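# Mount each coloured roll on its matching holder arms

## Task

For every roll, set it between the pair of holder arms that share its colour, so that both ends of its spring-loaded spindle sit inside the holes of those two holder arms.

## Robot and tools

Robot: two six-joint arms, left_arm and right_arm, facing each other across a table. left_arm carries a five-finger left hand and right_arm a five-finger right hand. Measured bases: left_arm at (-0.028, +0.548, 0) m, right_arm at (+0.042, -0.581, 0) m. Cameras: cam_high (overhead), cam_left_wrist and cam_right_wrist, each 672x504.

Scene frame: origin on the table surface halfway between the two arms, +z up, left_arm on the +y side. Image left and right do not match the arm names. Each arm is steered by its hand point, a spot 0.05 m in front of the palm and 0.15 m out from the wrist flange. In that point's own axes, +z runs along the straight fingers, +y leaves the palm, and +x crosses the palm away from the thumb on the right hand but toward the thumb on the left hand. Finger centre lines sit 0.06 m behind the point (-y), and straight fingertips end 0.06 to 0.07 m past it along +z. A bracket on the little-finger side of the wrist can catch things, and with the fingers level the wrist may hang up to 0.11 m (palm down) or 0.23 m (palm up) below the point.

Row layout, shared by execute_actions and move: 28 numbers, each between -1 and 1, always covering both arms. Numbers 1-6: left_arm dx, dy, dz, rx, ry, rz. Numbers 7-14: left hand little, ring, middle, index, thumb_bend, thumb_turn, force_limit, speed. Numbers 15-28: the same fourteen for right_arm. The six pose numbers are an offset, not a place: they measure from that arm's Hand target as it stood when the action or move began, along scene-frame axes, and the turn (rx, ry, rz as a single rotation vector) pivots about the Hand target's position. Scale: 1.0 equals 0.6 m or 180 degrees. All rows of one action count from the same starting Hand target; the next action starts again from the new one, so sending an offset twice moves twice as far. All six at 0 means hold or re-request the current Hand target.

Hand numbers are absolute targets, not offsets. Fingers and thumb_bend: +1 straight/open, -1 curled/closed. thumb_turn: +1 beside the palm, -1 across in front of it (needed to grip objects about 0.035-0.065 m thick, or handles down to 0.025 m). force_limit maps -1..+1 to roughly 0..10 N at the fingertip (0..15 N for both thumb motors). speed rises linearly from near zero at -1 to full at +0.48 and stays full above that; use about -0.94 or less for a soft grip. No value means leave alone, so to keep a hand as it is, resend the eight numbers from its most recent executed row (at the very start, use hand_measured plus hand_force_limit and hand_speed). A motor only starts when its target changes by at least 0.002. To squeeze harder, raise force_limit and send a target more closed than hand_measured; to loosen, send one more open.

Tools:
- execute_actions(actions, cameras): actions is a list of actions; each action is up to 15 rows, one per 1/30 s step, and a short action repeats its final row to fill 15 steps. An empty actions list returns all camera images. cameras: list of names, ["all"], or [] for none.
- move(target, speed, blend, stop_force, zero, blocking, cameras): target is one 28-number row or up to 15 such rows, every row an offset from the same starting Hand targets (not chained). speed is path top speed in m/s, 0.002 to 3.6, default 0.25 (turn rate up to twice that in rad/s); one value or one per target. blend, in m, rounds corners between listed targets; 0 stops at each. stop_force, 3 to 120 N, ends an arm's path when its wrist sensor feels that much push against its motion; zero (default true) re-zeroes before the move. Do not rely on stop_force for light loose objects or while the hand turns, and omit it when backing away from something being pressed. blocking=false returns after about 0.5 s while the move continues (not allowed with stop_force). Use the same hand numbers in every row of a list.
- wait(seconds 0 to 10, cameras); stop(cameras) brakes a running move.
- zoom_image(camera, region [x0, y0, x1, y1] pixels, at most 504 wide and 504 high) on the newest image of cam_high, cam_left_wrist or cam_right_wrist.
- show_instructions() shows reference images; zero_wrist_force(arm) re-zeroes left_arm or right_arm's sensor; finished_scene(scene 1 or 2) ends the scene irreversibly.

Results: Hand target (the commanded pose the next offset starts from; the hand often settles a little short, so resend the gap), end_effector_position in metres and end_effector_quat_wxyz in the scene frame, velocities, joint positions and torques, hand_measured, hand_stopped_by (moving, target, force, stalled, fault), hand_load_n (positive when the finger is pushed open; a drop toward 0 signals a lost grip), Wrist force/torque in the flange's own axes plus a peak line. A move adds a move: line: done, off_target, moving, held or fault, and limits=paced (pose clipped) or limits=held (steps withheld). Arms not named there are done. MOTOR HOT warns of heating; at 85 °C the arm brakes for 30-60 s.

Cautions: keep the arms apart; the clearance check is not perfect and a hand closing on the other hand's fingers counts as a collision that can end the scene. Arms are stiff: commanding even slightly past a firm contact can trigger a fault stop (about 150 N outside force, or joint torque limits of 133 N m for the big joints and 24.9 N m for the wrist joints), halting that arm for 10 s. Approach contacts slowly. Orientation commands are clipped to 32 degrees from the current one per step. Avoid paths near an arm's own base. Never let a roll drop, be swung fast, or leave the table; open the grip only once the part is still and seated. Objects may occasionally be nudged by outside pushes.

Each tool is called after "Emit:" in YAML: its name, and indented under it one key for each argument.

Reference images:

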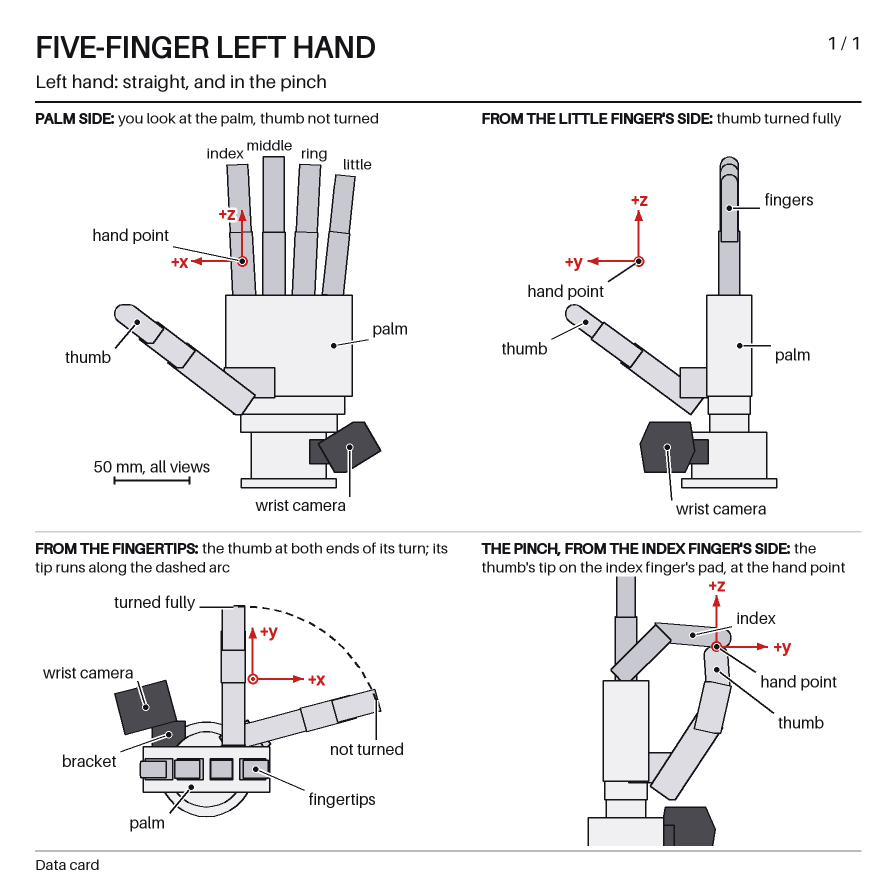

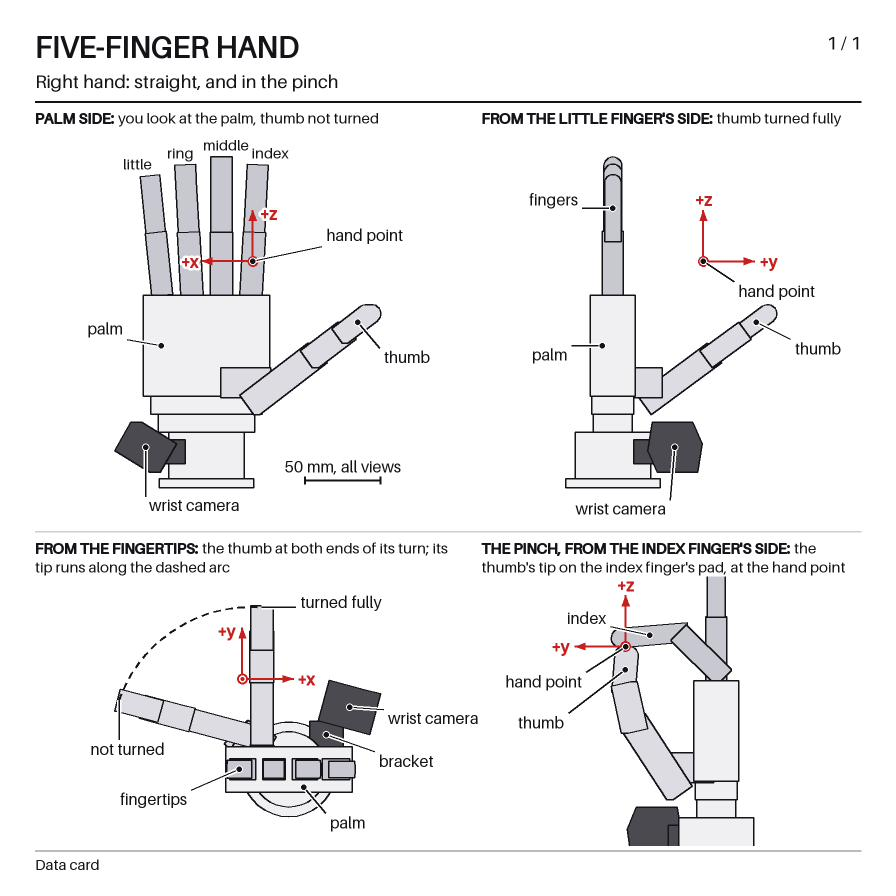

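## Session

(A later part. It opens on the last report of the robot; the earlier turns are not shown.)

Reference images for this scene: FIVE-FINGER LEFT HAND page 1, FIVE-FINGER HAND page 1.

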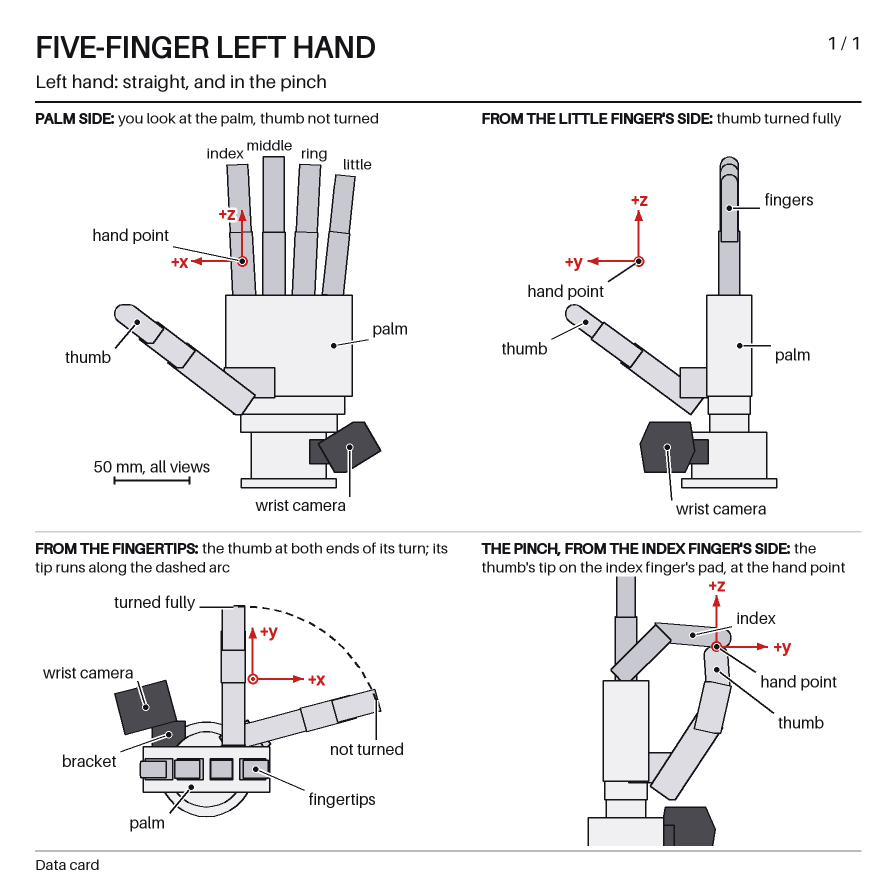

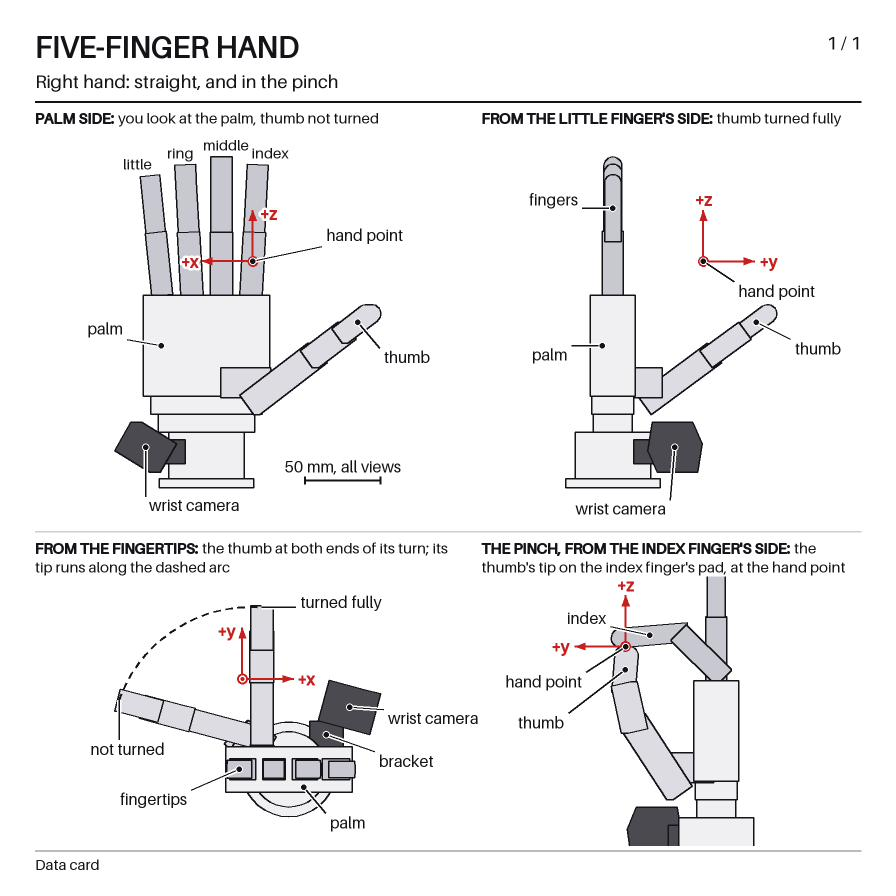

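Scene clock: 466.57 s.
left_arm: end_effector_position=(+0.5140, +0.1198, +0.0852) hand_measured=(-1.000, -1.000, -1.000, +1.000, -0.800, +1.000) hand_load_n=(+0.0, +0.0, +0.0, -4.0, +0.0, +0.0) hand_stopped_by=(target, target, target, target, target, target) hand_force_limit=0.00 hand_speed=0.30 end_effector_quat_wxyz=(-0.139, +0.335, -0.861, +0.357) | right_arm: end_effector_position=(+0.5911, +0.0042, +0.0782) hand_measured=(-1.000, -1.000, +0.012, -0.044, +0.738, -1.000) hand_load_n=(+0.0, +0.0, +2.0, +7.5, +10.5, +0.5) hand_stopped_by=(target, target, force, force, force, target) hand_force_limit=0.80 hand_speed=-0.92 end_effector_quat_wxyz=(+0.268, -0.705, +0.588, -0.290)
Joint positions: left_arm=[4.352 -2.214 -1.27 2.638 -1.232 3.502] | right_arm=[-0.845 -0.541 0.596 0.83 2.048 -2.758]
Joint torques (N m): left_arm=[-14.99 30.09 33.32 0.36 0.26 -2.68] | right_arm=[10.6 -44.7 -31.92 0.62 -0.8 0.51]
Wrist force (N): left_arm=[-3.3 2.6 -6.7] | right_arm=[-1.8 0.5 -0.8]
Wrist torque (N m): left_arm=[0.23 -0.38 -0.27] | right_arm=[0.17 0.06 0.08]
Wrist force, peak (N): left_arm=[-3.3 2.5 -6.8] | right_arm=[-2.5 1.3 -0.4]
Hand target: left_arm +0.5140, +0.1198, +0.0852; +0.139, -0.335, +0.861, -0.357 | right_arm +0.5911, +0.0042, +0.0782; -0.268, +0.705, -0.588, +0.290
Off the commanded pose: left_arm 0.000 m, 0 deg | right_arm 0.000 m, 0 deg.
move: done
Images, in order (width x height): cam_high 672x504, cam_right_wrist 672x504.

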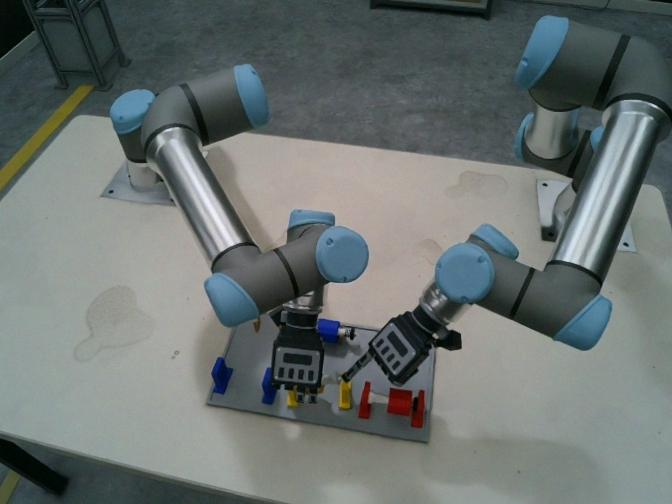

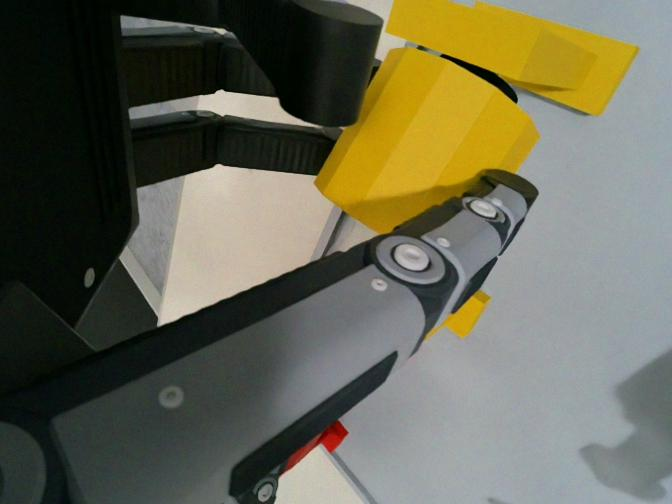

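Emit:
move:
  target: [0.001,-0.0075,-0.003,0,0,0,-1,-1,-1,1,-0.8,1,0,0.3,0,0,0,0,0,0,-1,-1,-0.6,-0.6,-0.3,-1,0.8,-0.92]
  speed: 0.015
  stop_force: 6
  cameras: ["cam_high","cam_left_wrist"]

Emit:
zoom_image:
  camera: "cam_high"
  region: [300, 340, 400, 420]

Scene clock: 468.40 s.
left_arm: end_effector_position=(+0.5146, +0.1153, +0.0834) hand_measured=(-1.000, -1.000, -1.000, +1.000, -0.800, +1.000) hand_load_n=(+0.0, +0.0, +0.0, -5.0, +0.0, +0.0) hand_stopped_by=(target, target, target, target, target, target) hand_force_limit=0.00 hand_speed=0.30 end_effector_quat_wxyz=(-0.139, +0.335, -0.861, +0.357) | right_arm: end_effector_position=(+0.5911, +0.0042, +0.0782) hand_measured=(-1.000, -1.000, +0.012, -0.044, +0.738, -1.000) hand_load_n=(+0.0, +0.0, +2.0, +8.0, +10.5, +0.0) hand_stopped_by=(target, target, force, force, force, target) hand_force_limit=0.80 hand_speed=-0.92 end_effector_quat_wxyz=(+0.268, -0.705, +0.588, -0.290)
Joint positions: left_arm=[4.345 -2.222 -1.261 2.639 -1.236 3.497] | right_arm=[-0.845 -0.541 0.596 0.83 2.048 -2.758]
Joint torques (N m): left_arm=[-15.49 30.39 32.42 1.73 0.56 -2.64] | right_arm=[11.95 -45.78 -31.07 -0.2 -0.75 0.84]
Wrist force (N): left_arm=[-4.3 3.1 -8.2] | right_arm=[-1.6 1.1 -0.8]
Wrist torque (N m): left_arm=[0.28 -0.44 -0.33] | right_arm=[0.20 0.05 0.10]
Wrist force, peak (N): left_arm=[-4.2 3.2 -8.6] | right_arm=[-2.0 1.0 -1.0]
Hand target: left_arm +0.5146, +0.1153, +0.0834; +0.139, -0.335, +0.861, -0.357 | right_arm +0.5911, +0.0042, +0.0782; -0.268, +0.705, -0.588, +0.290
Off the commanded pose: left_arm 0.000 m, 0 deg | right_arm 0.000 m, 0 deg.
move: done
Images, in order (width x height): cam_high 672x504, cam_left_wrist 672x504.

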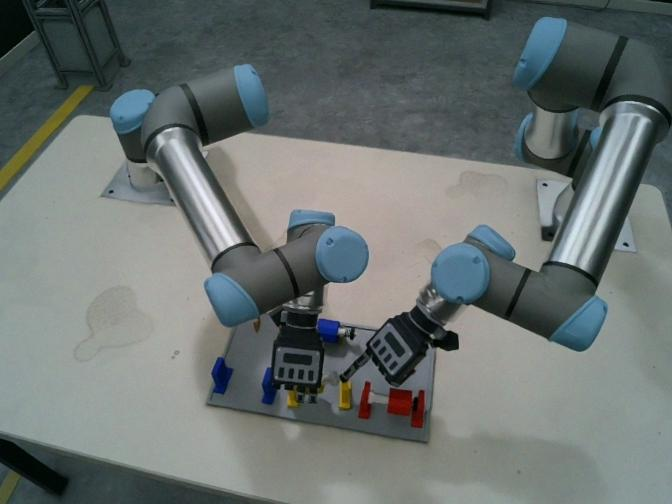

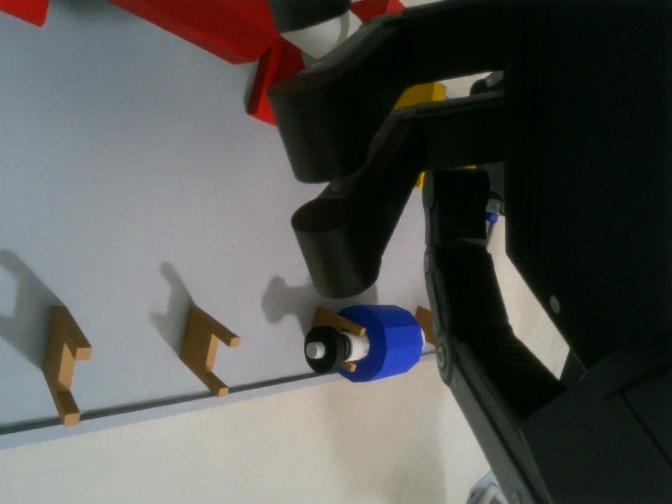

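Scaled by 5.040 from the camera's 672x504 image, which has a finer 960x720 frame.

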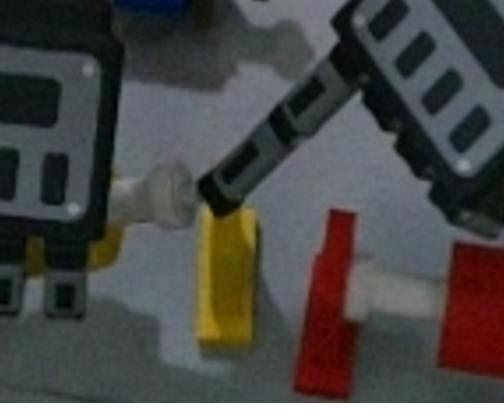

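Emit:
move:
  target: [0,0,-0.0092,0,0,0,-1,-1,-1,1,-0.8,1,0,0.3,-0.0003,0.0022,-0.0043,-0.0193,-0.0026,0,-1,-1,-0.6,-0.6,-0.3,-1,0.8,-0.92]
  speed: 0.02
  cameras: ["cam_high"]

Emit:
zoom_image:
  camera: "cam_high"
  region: [300, 340, 400, 420]

Scene clock: 470.67 s.
left_arm: end_effector_position=(+0.5146, +0.1153, +0.0779) hand_measured=(-1.000, -1.000, -1.000, +1.000, -0.800, +1.000) hand_load_n=(+0.0, +0.0, +0.0, -11.0, +0.0, +0.0) hand_stopped_by=(target, target, target, target, target, target) hand_force_limit=0.00 hand_speed=0.30 end_effector_quat_wxyz=(-0.139, +0.335, -0.861, +0.357) | right_arm: end_effector_position=(+0.5909, +0.0055, +0.0756) hand_measured=(-1.000, -1.000, +0.012, -0.044, +0.738, -1.000) hand_load_n=(+0.0, +0.0, +2.0, +8.0, +10.0, +1.5) hand_stopped_by=(target, target, force, force, force, target) hand_force_limit=0.80 hand_speed=-0.92 end_effector_quat_wxyz=(+0.249, -0.712, +0.578, -0.310)
Joint positions: left_arm=[4.345 -2.227 -1.268 2.65 -1.236 3.497] | right_arm=[-0.827 -0.484 0.497 0.898 2.098 -2.778]
Joint torques (N m): left_arm=[-14.07 26.51 6.36 3.27 3.66 -2.38] | right_arm=[9.32 -45.35 -29.43 4.25 3.9 -2.06]
Wrist force (N): left_arm=[-13.4 8.0 -23.4] | right_arm=[-6.3 -1.5 -1.3]
Wrist torque (N m): left_arm=[1.05 -0.92 -0.87] | right_arm=[0.19 -0.03 0.17]
Wrist force, peak (N): left_arm=[-13.3 8.1 -23.6] | right_arm=[-6.8 -2.1 -1.0]
Hand target: left_arm +0.5146, +0.1153, +0.0779; +0.139, -0.335, +0.861, -0.357 | right_arm +0.5909, +0.0055, +0.0756; -0.249, +0.712, -0.578, +0.310
Off the commanded pose: left_arm 0.000 m, 0 deg | right_arm 0.000 m, 0 deg.
move: done
Images, in order (width x height): cam_high 672x504.

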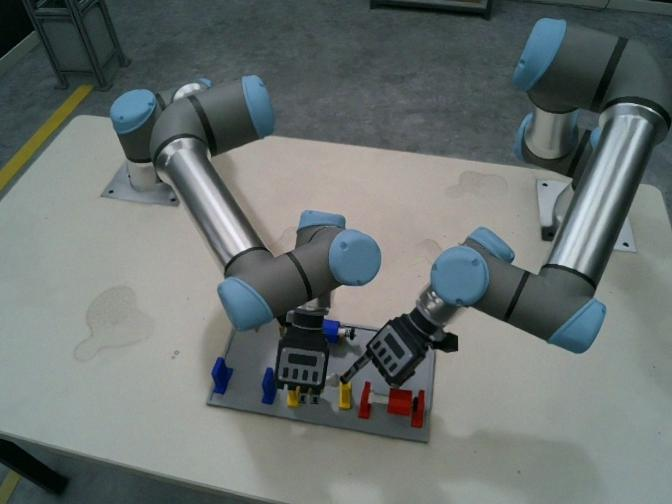

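Scaled by 5.040 from the camera's 672x504 image, which has a finer 960x720 frame.

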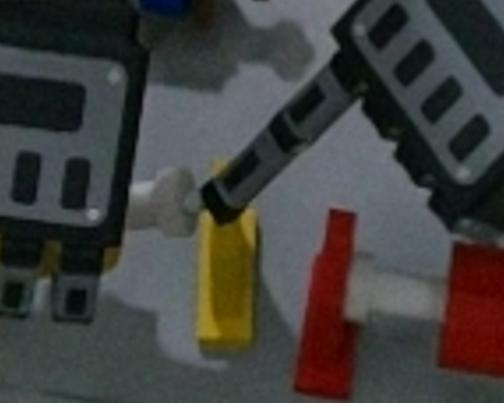

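Emit:
move:
  target: [0,0.0025,0,0,0,0,-1,-1,-1,1,-0.8,1,0,0.3,0,0,0,0,0,0,-1,-1,-0.6,-0.6,-0.3,-1,0.8,-0.92]
  speed: 0.02
  cameras: ["cam_high"]

Emit:
zoom_image:
  camera: "cam_high"
  region: [310, 350, 370, 410]

Scene clock: 471.97 s.
left_arm: end_effector_position=(+0.5146, +0.1167, +0.0779) hand_measured=(-1.000, -1.000, -1.000, +1.000, -0.800, +1.000) hand_load_n=(+0.0, +0.0, +0.5, -5.0, +0.0, +0.0) hand_stopped_by=(target, target, target, target, target, target) hand_force_limit=0.00 hand_speed=0.30 end_effector_quat_wxyz=(-0.139, +0.335, -0.861, +0.357) | right_arm: end_effector_position=(+0.5909, +0.0055, +0.0756) hand_measured=(-1.000, -1.000, +0.012, -0.044, +0.738, -1.000) hand_load_n=(+0.5, +0.0, +2.0, +8.0, +10.5, +1.5) hand_stopped_by=(target, target, force, force, force, target) hand_force_limit=0.80 hand_speed=-0.92 end_effector_quat_wxyz=(+0.249, -0.712, +0.578, -0.310)
Joint positions: left_arm=[4.347 -2.225 -1.271 2.651 -1.235 3.498] | right_arm=[-0.827 -0.484 0.497 0.898 2.098 -2.778]
Joint torques (N m): left_arm=[5.45 51 5.94 1.92 3.4 2.38] | right_arm=[8.08 -43.34 -30.82 4.02 4.13 -0.98]
Wrist force (N): left_arm=[-5.6 3.3 -11.0] | right_arm=[-7.0 -2.8 -2.0]
Wrist torque (N m): left_arm=[0.48 -0.51 -0.57] | right_arm=[0.14 0.02 0.16]
Wrist force, peak (N): left_arm=[-13.7 8.0 -23.8] | right_arm=[-7.0 -2.8 -2.0]
Hand target: left_arm +0.5146, +0.1168, +0.0779; +0.139, -0.335, +0.861, -0.357 | right_arm +0.5909, +0.0055, +0.0756; -0.249, +0.712, -0.578, +0.310
Off the commanded pose: left_arm 0.000 m, 0 deg | right_arm 0.000 m, 0 deg.
move: done
Images, in order (width x height): cam_high 672x504.

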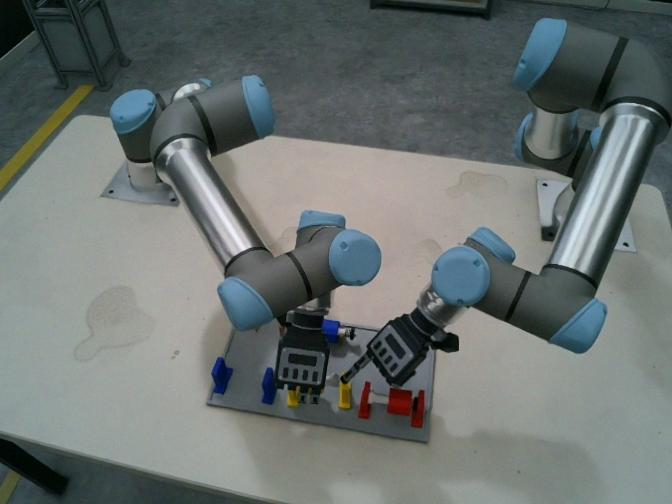

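Scaled by 8.400 from the camera's 672x504 image, which has a finer 960x720 frame.

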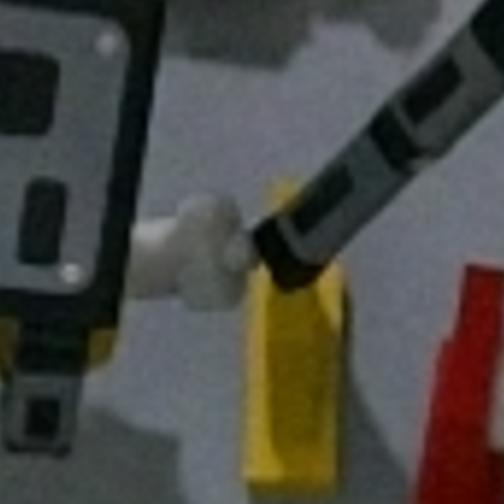

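Emit:
move:
  target: [0,0.002,0,0,0,0,-1,-1,-1,1,-0.8,1,0,0.3,0,0,0,0,0,0,-1,-1,-0.6,-0.6,-0.3,-1,0.8,-0.92]
  speed: 0.02
  cameras: ["cam_high","cam_right_wrist"]

Emit:
zoom_image:
  camera: "cam_right_wrist"
  region: [430, 10, 570, 110]

Scene clock: 474.10 s.
left_arm: end_effector_position=(+0.5146, +0.1179, +0.0779) hand_measured=(-1.000, -1.000, -1.000, +1.000, -0.800, +1.000) hand_load_n=(+0.0, +0.0, +0.0, -3.0, +0.5, +0.0) hand_stopped_by=(target, target, target, target, target, target) hand_force_limit=0.00 hand_speed=0.30 end_effector_quat_wxyz=(-0.139, +0.335, -0.861, +0.357) | right_arm: end_effector_position=(+0.5909, +0.0055, +0.0756) hand_measured=(-1.000, -1.000, +0.012, -0.044, +0.738, -1.000) hand_load_n=(+0.0, +0.0, +2.0, +8.5, +10.0, +2.5) hand_stopped_by=(target, target, force, force, force, target) hand_force_limit=0.80 hand_speed=-0.92 end_effector_quat_wxyz=(+0.249, -0.712, +0.578, -0.310)
Joint positions: left_arm=[4.35 -2.224 -1.274 2.652 -1.233 3.5] | right_arm=[-0.827 -0.484 0.497 0.898 2.098 -2.778]
Joint torques (N m): left_arm=[6.84 51.26 5.98 1.74 2.67 2.49] | right_arm=[5.15 -45.21 -26.93 4.11 3.92 -0.14]
Wrist force (N): left_arm=[-3.6 1.9 -8.8] | right_arm=[-7.0 -1.9 -1.0]
Wrist torque (N m): left_arm=[0.38 -0.41 -0.45] | right_arm=[0.21 0.02 0.18]
Wrist force, peak (N): left_arm=[-5.5 3.2 -10.9] | right_arm=[-7.2 -3.0 -1.9]
Hand target: left_arm +0.5146, +0.1180, +0.0779; +0.139, -0.335, +0.861, -0.357 | right_arm +0.5909, +0.0055, +0.0756; -0.249, +0.712, -0.578, +0.310
Off the commanded pose: left_arm 0.000 m, 0 deg | right_arm 0.000 m, 0 deg.
move: done
Images, in order (width x height): cam_high 672x504, cam_right_wrist 672x504.

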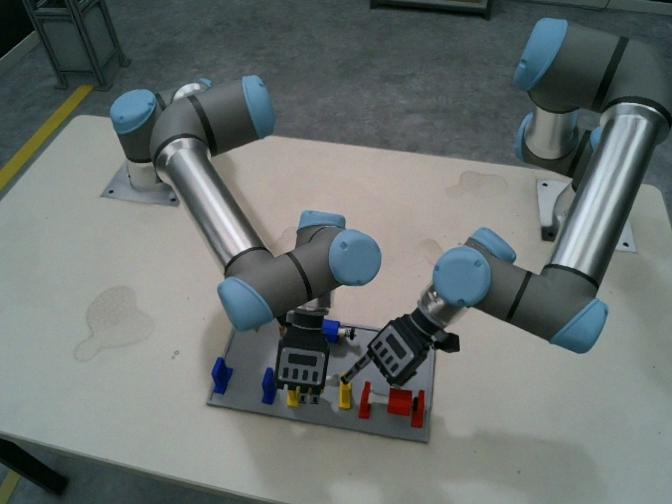

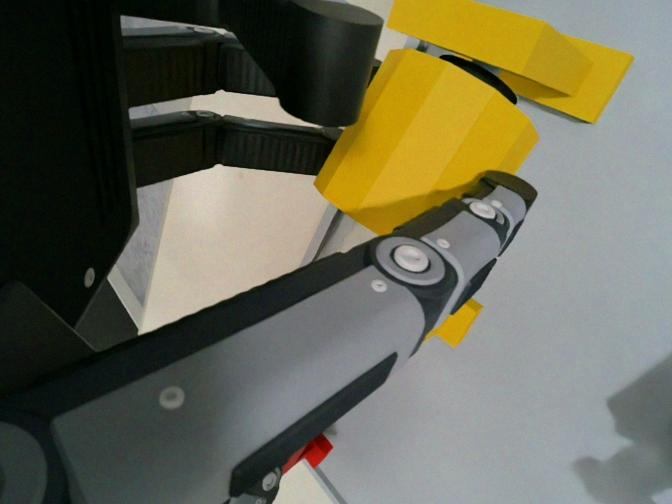

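Scaled by 3.600 from the camera's 672x504 image, which has a finer 960x720 frame.

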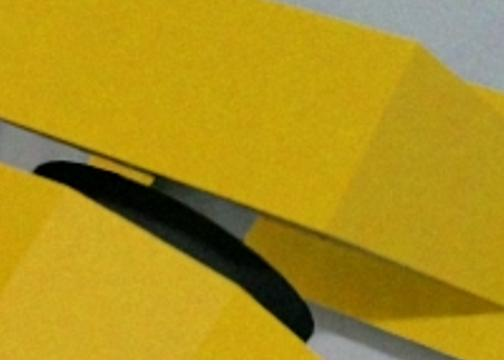

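Emit:
move:
  target: [0,0,0,0,0,0,-1,-1,-1,1,-0.8,1,0,0.3,-0.0005,0.0033,0.001,0,0,0,-1,-1,-0.6,-0.6,-0.3,-1,0.8,-0.92]
  speed: 0.02
  cameras: ["cam_right_wrist"]

Emit:
zoom_image:
  camera: "cam_right_wrist"
  region: [430, 10, 570, 110]

Scene clock: 476.33 s.
left_arm: end_effector_position=(+0.5146, +0.1180, +0.0779) hand_measured=(-1.000, -1.000, -1.000, +1.000, -0.800, +1.000) hand_load_n=(+0.0, +0.0, +0.0, -4.0, +0.0, +0.0) hand_stopped_by=(target, target, target, target, target, target) hand_force_limit=0.00 hand_speed=0.30 end_effector_quat_wxyz=(-0.139, +0.335, -0.861, +0.357) | right_arm: end_effector_position=(+0.5906, +0.0074, +0.0762) hand_measured=(-1.000, -1.000, +0.012, -0.044, +0.738, -1.000) hand_load_n=(+0.0, +0.0, +2.5, +8.0, +10.5, -0.5) hand_stopped_by=(target, target, force, force, force, target) hand_force_limit=0.80 hand_speed=-0.92 end_effector_quat_wxyz=(+0.249, -0.712, +0.578, -0.310)
Joint positions: left_arm=[4.35 -2.224 -1.274 2.652 -1.233 3.5] | right_arm=[-0.825 -0.477 0.481 0.908 2.1 -2.776]
Joint torques (N m): left_arm=[6.5 50.86 6.52 1.53 2.62 2.38] | right_arm=[13.33 -45.51 -32.32 2.81 2.86 1.59]
Wrist force (N): left_arm=[-3.8 2.6 -8.4] | right_arm=[-0.4 2.2 0.3]
Wrist torque (N m): left_arm=[0.33 -0.45 -0.46] | right_arm=[0.30 0.05 -0.04]
Wrist force, peak (N): left_arm=[-3.4 2.2 -9.1] | right_arm=[-7.4 -1.7 -0.9]
Hand target: left_arm +0.5146, +0.1180, +0.0779; +0.139, -0.335, +0.861, -0.357 | right_arm +0.5906, +0.0075, +0.0762; -0.249, +0.712, -0.578, +0.310
Off the commanded pose: left_arm 0.000 m, 0 deg | right_arm 0.000 m, 0 deg.
move: done
Images, in order (width x height): cam_right_wrist 672x504.

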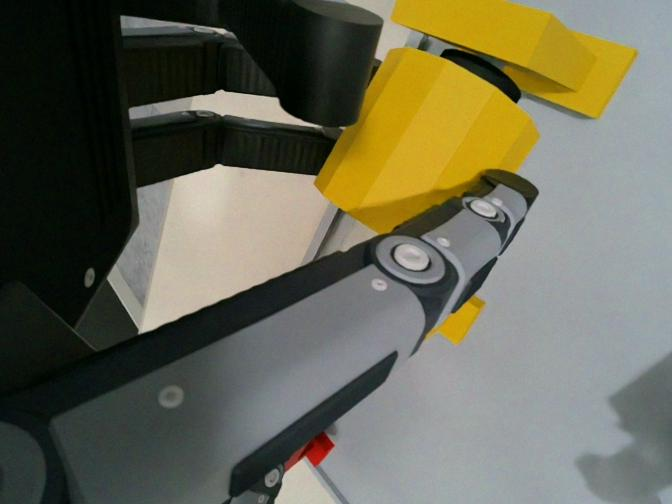

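Scaled by 3.600 from the camera's 672x504 image, which has a finer 960x720 frame.

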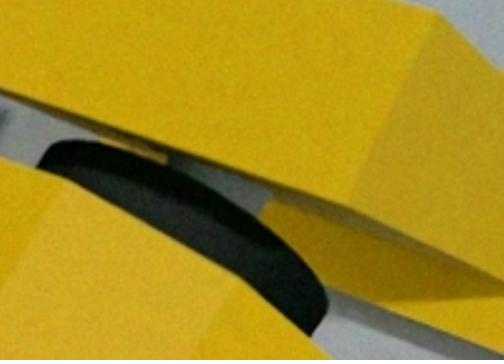

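Emit:
move:
  target: [0,0,0,0,0,0,-1,-1,-1,1,-0.8,1,0,0.3,0.0021,0,-0.005,0,0,0,-1,-1,-0.6,-0.6,-0.3,-1,0.8,-0.92]
  speed: 0.015
  cameras: ["cam_right_wrist"]

Emit:
zoom_image:
  camera: "cam_right_wrist"
  region: [430, 10, 570, 110]

Scene clock: 477.27 s.
left_arm: end_effector_position=(+0.5146, +0.1180, +0.0779) hand_measured=(-1.000, -1.000, -1.000, +1.000, -0.800, +1.000) hand_load_n=(+0.0, +0.0, +0.0, -4.0, +0.0, +0.0) hand_stopped_by=(target, target, target, target, target, target) hand_force_limit=0.00 hand_speed=0.30 end_effector_quat_wxyz=(-0.139, +0.335, -0.861, +0.357) | right_arm: end_effector_position=(+0.5918, +0.0075, +0.0734) hand_measured=(-1.000, -1.000, +0.012, -0.044, +0.738, -1.000) hand_load_n=(+0.0, +0.5, +2.5, +7.5, +10.0, +0.0) hand_stopped_by=(target, target, force, force, force, target) hand_force_limit=0.80 hand_speed=-0.92 end_effector_quat_wxyz=(+0.249, -0.712, +0.578, -0.310)
Joint positions: left_arm=[4.35 -2.224 -1.274 2.652 -1.233 3.5] | right_arm=[-0.826 -0.473 0.481 0.904 2.099 -2.777]
Joint torques (N m): left_arm=[5.47 51.02 8.6 1.63 2.8 2.31] | right_arm=[-8.84 -45.9 -17.83 -0.66 -1.68 -1.6]
Wrist force (N): left_arm=[-3.9 2.5 -8.3] | right_arm=[0.2 2.0 0.1]
Wrist torque (N m): left_arm=[0.29 -0.43 -0.46] | right_arm=[0.30 -0.03 0.14]
Wrist force, peak (N): left_arm=[-3.8 2.6 -8.7] | right_arm=[-0.3 2.2 0.4]
Hand target: left_arm +0.5146, +0.1180, +0.0779; +0.139, -0.335, +0.861, -0.357 | right_arm +0.5918, +0.0075, +0.0732; -0.249, +0.712, -0.578, +0.310
Off the commanded pose: left_arm 0.000 m, 0 deg | right_arm 0.000 m, 0 deg.
move: done
Images, in order (width x height): cam_right_wrist 672x504.

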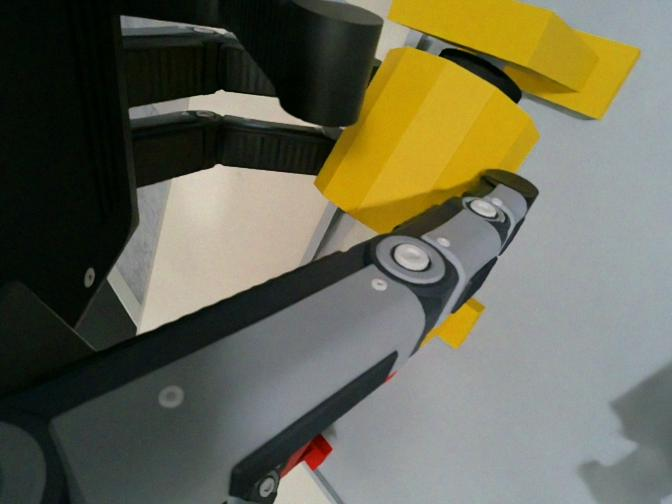

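Scaled by 3.600 from the camera's 672x504 image, which has a finer 960x720 frame.

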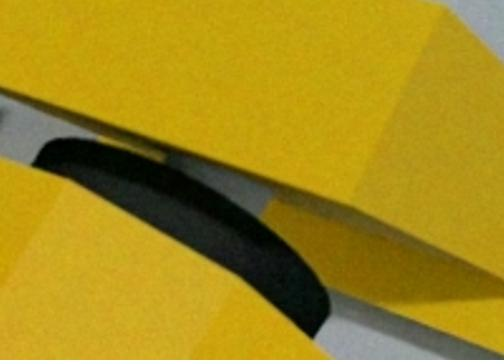

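Emit:
move:
  target: [0,0,0,0,0,0,-1,-1,-1,1,-0.8,1,0,0.3,0.0021,0,-0.005,0,0,0,-1,-1,-0.6,-0.6,-0.3,-1,0.8,-0.92]
  speed: 0.015
  cameras: ["cam_right_wrist"]

Emit:
zoom_image:
  camera: "cam_right_wrist"
  region: [430, 10, 570, 110]

Scene clock: 478.10 s.
left_arm: end_effector_position=(+0.5146, +0.1180, +0.0779) hand_measured=(-1.000, -1.000, -1.000, +1.000, -0.800, +1.000) hand_load_n=(+0.0, +0.0, +0.0, -3.5, +0.0, +0.0) hand_stopped_by=(target, target, target, target, target, target) hand_force_limit=0.00 hand_speed=0.30 end_effector_quat_wxyz=(-0.139, +0.335, -0.861, +0.357) | right_arm: end_effector_position=(+0.5931, +0.0075, +0.0703) hand_measured=(-1.000, -1.000, +0.010, -0.044, +0.738, -1.000) hand_load_n=(+0.0, +0.0, +0.0, +10.5, +9.5, +2.0) hand_stopped_by=(target, target, force, force, force, target) hand_force_limit=0.80 hand_speed=-0.92 end_effector_quat_wxyz=(+0.249, -0.712, +0.578, -0.310)
Joint positions: left_arm=[4.35 -2.224 -1.274 2.652 -1.233 3.5] | right_arm=[-0.827 -0.469 0.481 0.899 2.098 -2.778]
Joint torques (N m): left_arm=[4.87 51.34 9.07 1.68 1.6 2.05] | right_arm=[-11.45 -41.73 -3.38 1 -0.79 -2.2]
Wrist force (N): left_arm=[-0.2 2.2 -4.4] | right_arm=[-5.4 -6.7 -2.3]
Wrist torque (N m): left_arm=[0.13 -0.31 -0.26] | right_arm=[-0.02 0.09 0.18]
Wrist force, peak (N): left_arm=[-3.7 2.8 -8.5] | right_arm=[-5.9 -7.0 -3.1]
Hand target: left_arm +0.5146, +0.1180, +0.0779; +0.139, -0.335, +0.861, -0.357 | right_arm +0.5931, +0.0075, +0.0702; -0.249, +0.712, -0.578, +0.310
Off the commanded pose: left_arm 0.000 m, 0 deg | right_arm 0.000 m, 0 deg.
move: done
Images, in order (width x height): cam_right_wrist 672x504.

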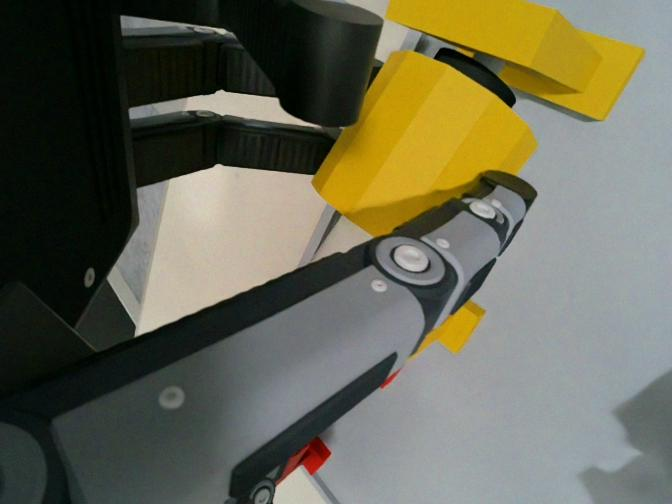

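Scaled by 3.600 from the camera's 672x504 image, which has a finer 960x720 frame.

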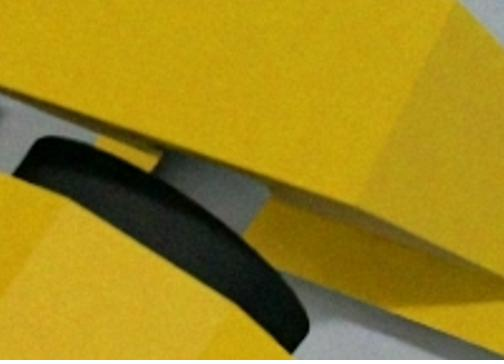

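Emit:
wait:
  seconds: 0.1
  cameras: ["cam_high","cam_left_wrist"]

Emit:
zoom_image:
  camera: "cam_high"
  region: [310, 350, 370, 410]

Scene clock: 478.53 s.
left_arm: end_effector_position=(+0.5146, +0.1180, +0.0779) hand_measured=(-1.000, -1.000, -1.000, +1.000, -0.800, +1.000) hand_load_n=(+0.0, +0.5, +0.0, -3.5, +0.0, +0.0) hand_stopped_by=(target, target, target, target, target, target) hand_force_limit=0.00 hand_speed=0.30 end_effector_quat_wxyz=(-0.139, +0.335, -0.861, +0.357) | right_arm: end_effector_position=(+0.5931, +0.0075, +0.0702) hand_measured=(-1.000, -1.000, +0.010, -0.044, +0.738, -1.000) hand_load_n=(+0.0, +0.0, +0.0, +10.5, +9.5, +2.0) hand_stopped_by=(target, target, force, force, force, target) hand_force_limit=0.80 hand_speed=-0.92 end_effector_quat_wxyz=(+0.249, -0.712, +0.578, -0.310)
Joint positions: left_arm=[4.35 -2.224 -1.274 2.652 -1.233 3.5] | right_arm=[-0.827 -0.469 0.481 0.899 2.098 -2.778]
Joint torques (N m): left_arm=[5.11 51.18 9.92 1.22 -0.48 2.27] | right_arm=[-11.84 -39.93 -2.51 1.56 -0.7 -2.06]
Wrist force (N): left_arm=[-0.3 2.0 -4.1] | right_arm=[-5.0 -8.4 -3.5]
Wrist torque (N m): left_arm=[0.07 -0.29 -0.27] | right_arm=[-0.08 0.07 0.17]
Wrist force, peak (N): left_arm=[-0.4 2.0 -4.4] | right_arm=[-5.1 -8.8 -3.4]
Hand target: left_arm +0.5146, +0.1180, +0.0779; +0.139, -0.335, +0.861, -0.357 | right_arm +0.5931, +0.0075, +0.0702; -0.249, +0.712, -0.578, +0.310
Off the commanded pose: left_arm 0.000 m, 0 deg | right_arm 0.000 m, 0 deg.
wait: 0.10 s; at rest from the start
Images, in order (width x height): cam_high 672x504, cam_left_wrist 672x504.

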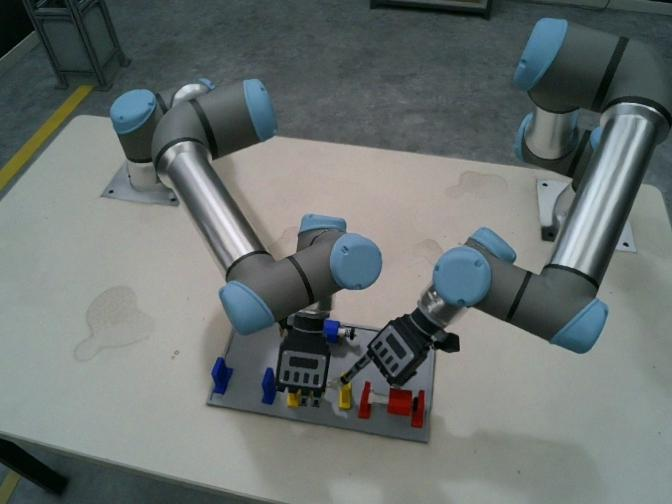

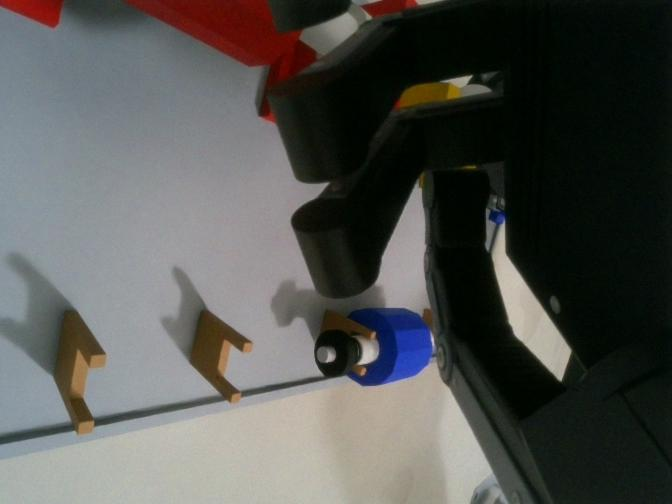

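Scaled by 8.400 from the camera's 672x504 image, which has a finer 960x720 frame.

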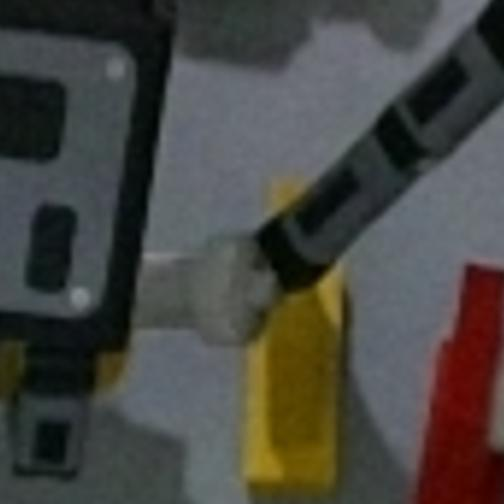

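Emit:
move:
  target: [0,0,0,0,0,0,-1,-1,-1,1,-0.8,1,0,0.3,-0.0008,0,0.002,0,0,0,-1,-1,-0.6,-0.6,-0.3,-1,0.8,-0.92]
  speed: 0.02

Emit:
move:
  target:
    - [0,0.0125,0,0,0,0,-1,-1,-1,1,-0.8,1,0,0.3,0,0,0,0,0,0,-1,-1,-0.6,-0.6,-0.3,-1,0.8,-0.92]
    - [0,0.0625,0.1,0,0,0,-1,-1,-1,1,-0.8,1,0,0.3,0,0,0,0,0,0,-1,-1,-0.6,-0.6,-0.3,-1,0.8,-0.92]
    - [-0.0352,0.1567,0.1492,-0.0786,-0.0346,0.2623,-1,-1,-1,1,-0.8,1,0,0.3,0,0,0,0,0,0,-1,-1,-0.6,-0.6,-0.3,-1,0.8,-0.92]
  speed: [0.03,0.12,0.15]
  blend: [0.002,0.02,0]
  cameras: ["all"]

Scene clock: 479.73 s.
left_arm: end_effector_position=(+0.5146, +0.1180, +0.0779) hand_measured=(-1.000, -1.000, -1.000, +1.000, -0.800, +1.000) hand_load_n=(+0.0, -0.5, +0.0, -2.5, +0.0, +0.0) hand_stopped_by=(target, target, target, target, target, target) hand_force_limit=0.00 hand_speed=0.30 end_effector_quat_wxyz=(-0.139, +0.335, -0.861, +0.357) | right_arm: end_effector_position=(+0.5926, +0.0074, +0.0713) hand_measured=(-1.000, -1.000, +0.010, -0.044, +0.738, -1.000) hand_load_n=(+0.0, +0.0, +0.0, +11.0, +9.0, +1.5) hand_stopped_by=(target, target, force, force, force, target) hand_force_limit=0.80 hand_speed=-0.92 end_effector_quat_wxyz=(+0.249, -0.712, +0.578, -0.310)
Joint positions: left_arm=[4.35 -2.224 -1.274 2.652 -1.233 3.5] | right_arm=[-0.827 -0.47 0.481 0.901 2.098 -2.778]
Joint torques (N m): left_arm=[2.93 51.36 10.75 0.77 -0.5 1.92] | right_arm=[11.65 -61.47 -19.21 4.14 3.6 1.09]
Wrist force (N): left_arm=[-0.2 1.5 -5.3] | right_arm=[-5.2 -1.8 1.2]
Wrist torque (N m): left_arm=[0.17 -0.28 -0.25] | right_arm=[0.17 0.10 0.17]
Wrist force, peak (N): left_arm=[-0.1 1.7 -5.7] | right_arm=[-5.2 -8.9 -3.6]
Hand target: left_arm +0.5146, +0.1180, +0.0779; +0.139, -0.335, +0.861, -0.357 | right_arm +0.5926, +0.0075, +0.0714; -0.249, +0.712, -0.578, +0.310
Off the commanded pose: left_arm 0.000 m, 0 deg | right_arm 0.000 m, 0 deg.
move: done

Scene clock: 484.00 s.
left_arm: end_effector_position=(+0.4935, +0.2120, +0.1674) hand_measured=(-1.000, -1.000, -1.000, +1.000, -0.800, +1.000) hand_load_n=(+0.0, +0.0, +0.0, +0.0, +0.0, +0.0) hand_stopped_by=(target, target, target, target, target, target) hand_force_limit=0.00 hand_speed=0.30 end_effector_quat_wxyz=(-0.274, +0.645, -0.598, +0.389) | right_arm: end_effector_position=(+0.5926, +0.0075, +0.0714) hand_measured=(-1.000, -1.000, +0.010, -0.044, +0.738, -1.000) hand_load_n=(+0.0, +0.0, +0.0, +10.0, +10.0, +1.0) hand_stopped_by=(target, target, force, force, force, target) hand_force_limit=0.80 hand_speed=-0.92 end_effector_quat_wxyz=(+0.249, -0.712, +0.578, -0.310)
Joint positions: left_arm=[4.34 -1.832 -1.68 2.922 -1.753 2.811] | right_arm=[-0.827 -0.47 0.481 0.901 2.098 -2.778]
Joint torques (N m): left_arm=[-11.64 39.63 6.05 1.69 -1.65 -2.69] | right_arm=[10.41 -59.73 -31.59 0.38 -0.65 1.07]
Wrist force (N): left_arm=[0.5 -0.7 -0.9] | right_arm=[-3.2 0.4 0.3]
Wrist torque (N m): left_arm=[-0.05 -0.25 -0.03] | right_arm=[0.23 0.08 0.20]
Wrist force, peak (N): left_arm=[-0.4 1.6 -5.5] | right_arm=[-4.9 -1.6 1.1]
Hand target: left_arm +0.4935, +0.2120, +0.1674; -0.274, +0.645, -0.598, +0.389 | right_arm +0.5926, +0.0075, +0.0714; -0.249, +0.712, -0.578, +0.310
Off the commanded pose: left_arm 0.000 m, 0 deg | right_arm 0.000 m, 0 deg.
move: done

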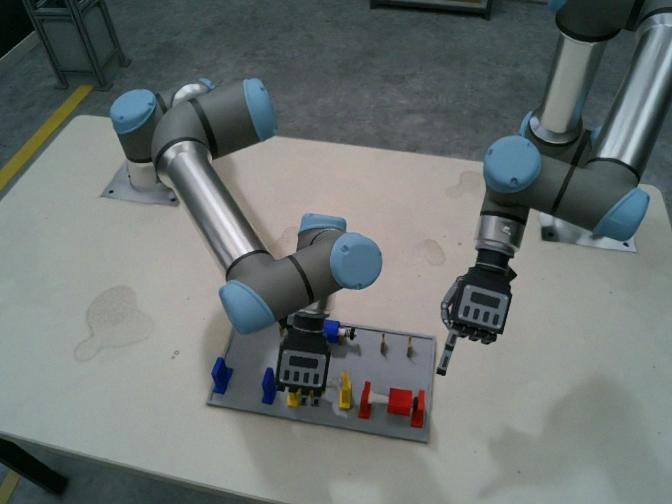

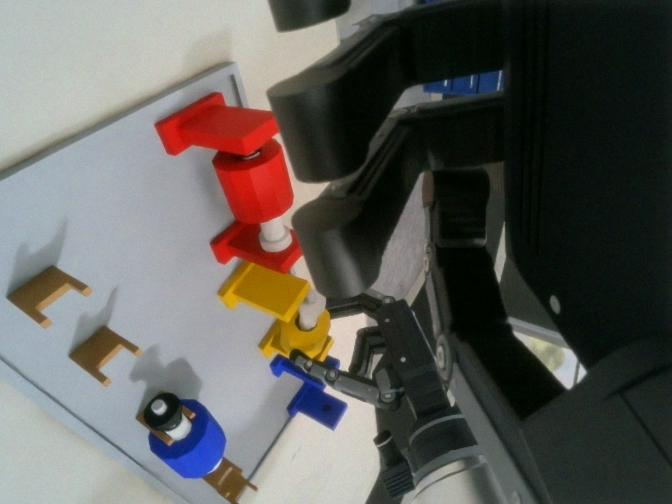

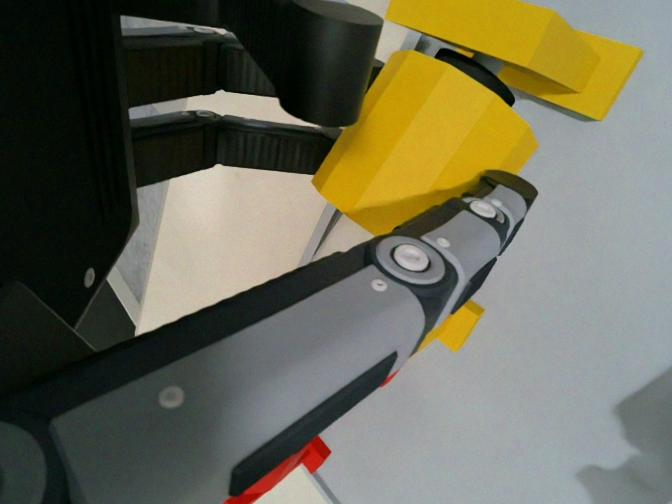

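Emit:
zoom_image:
  camera: "cam_left_wrist"
  region: [210, 240, 360, 380]

Emit:
zoom_image:
  camera: "cam_high"
  region: [280, 350, 380, 430]

Emit:
zoom_image:
  camera: "cam_right_wrist"
  region: [430, 10, 570, 110]

Scaled by 3.360 from the camera's 672x504 image, which has a finer 960x720 frame.

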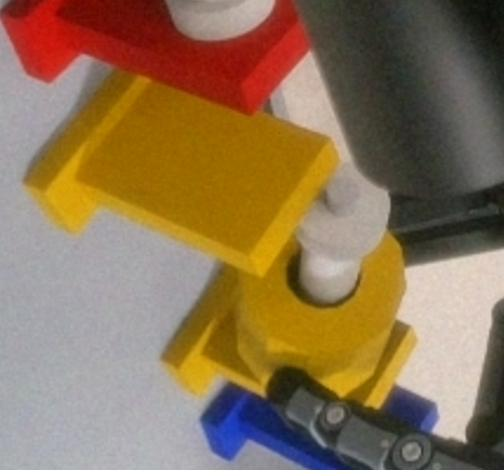

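Scaled by 5.040 from the camera's 672x504 image, which has a finer 960x720 frame.

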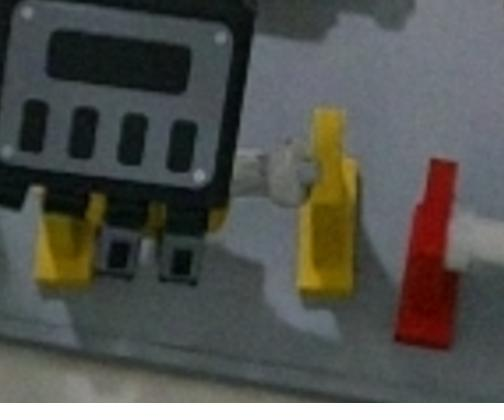

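Scaled by 3.600 from the camera's 672x504 image, which has a finer 960x720 frame.

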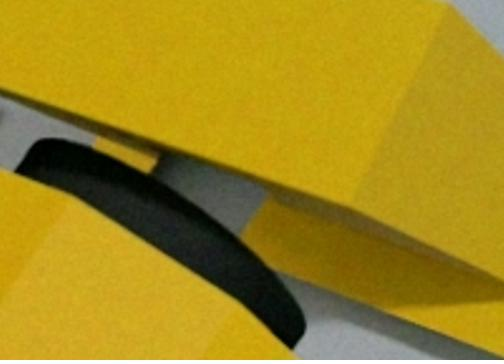

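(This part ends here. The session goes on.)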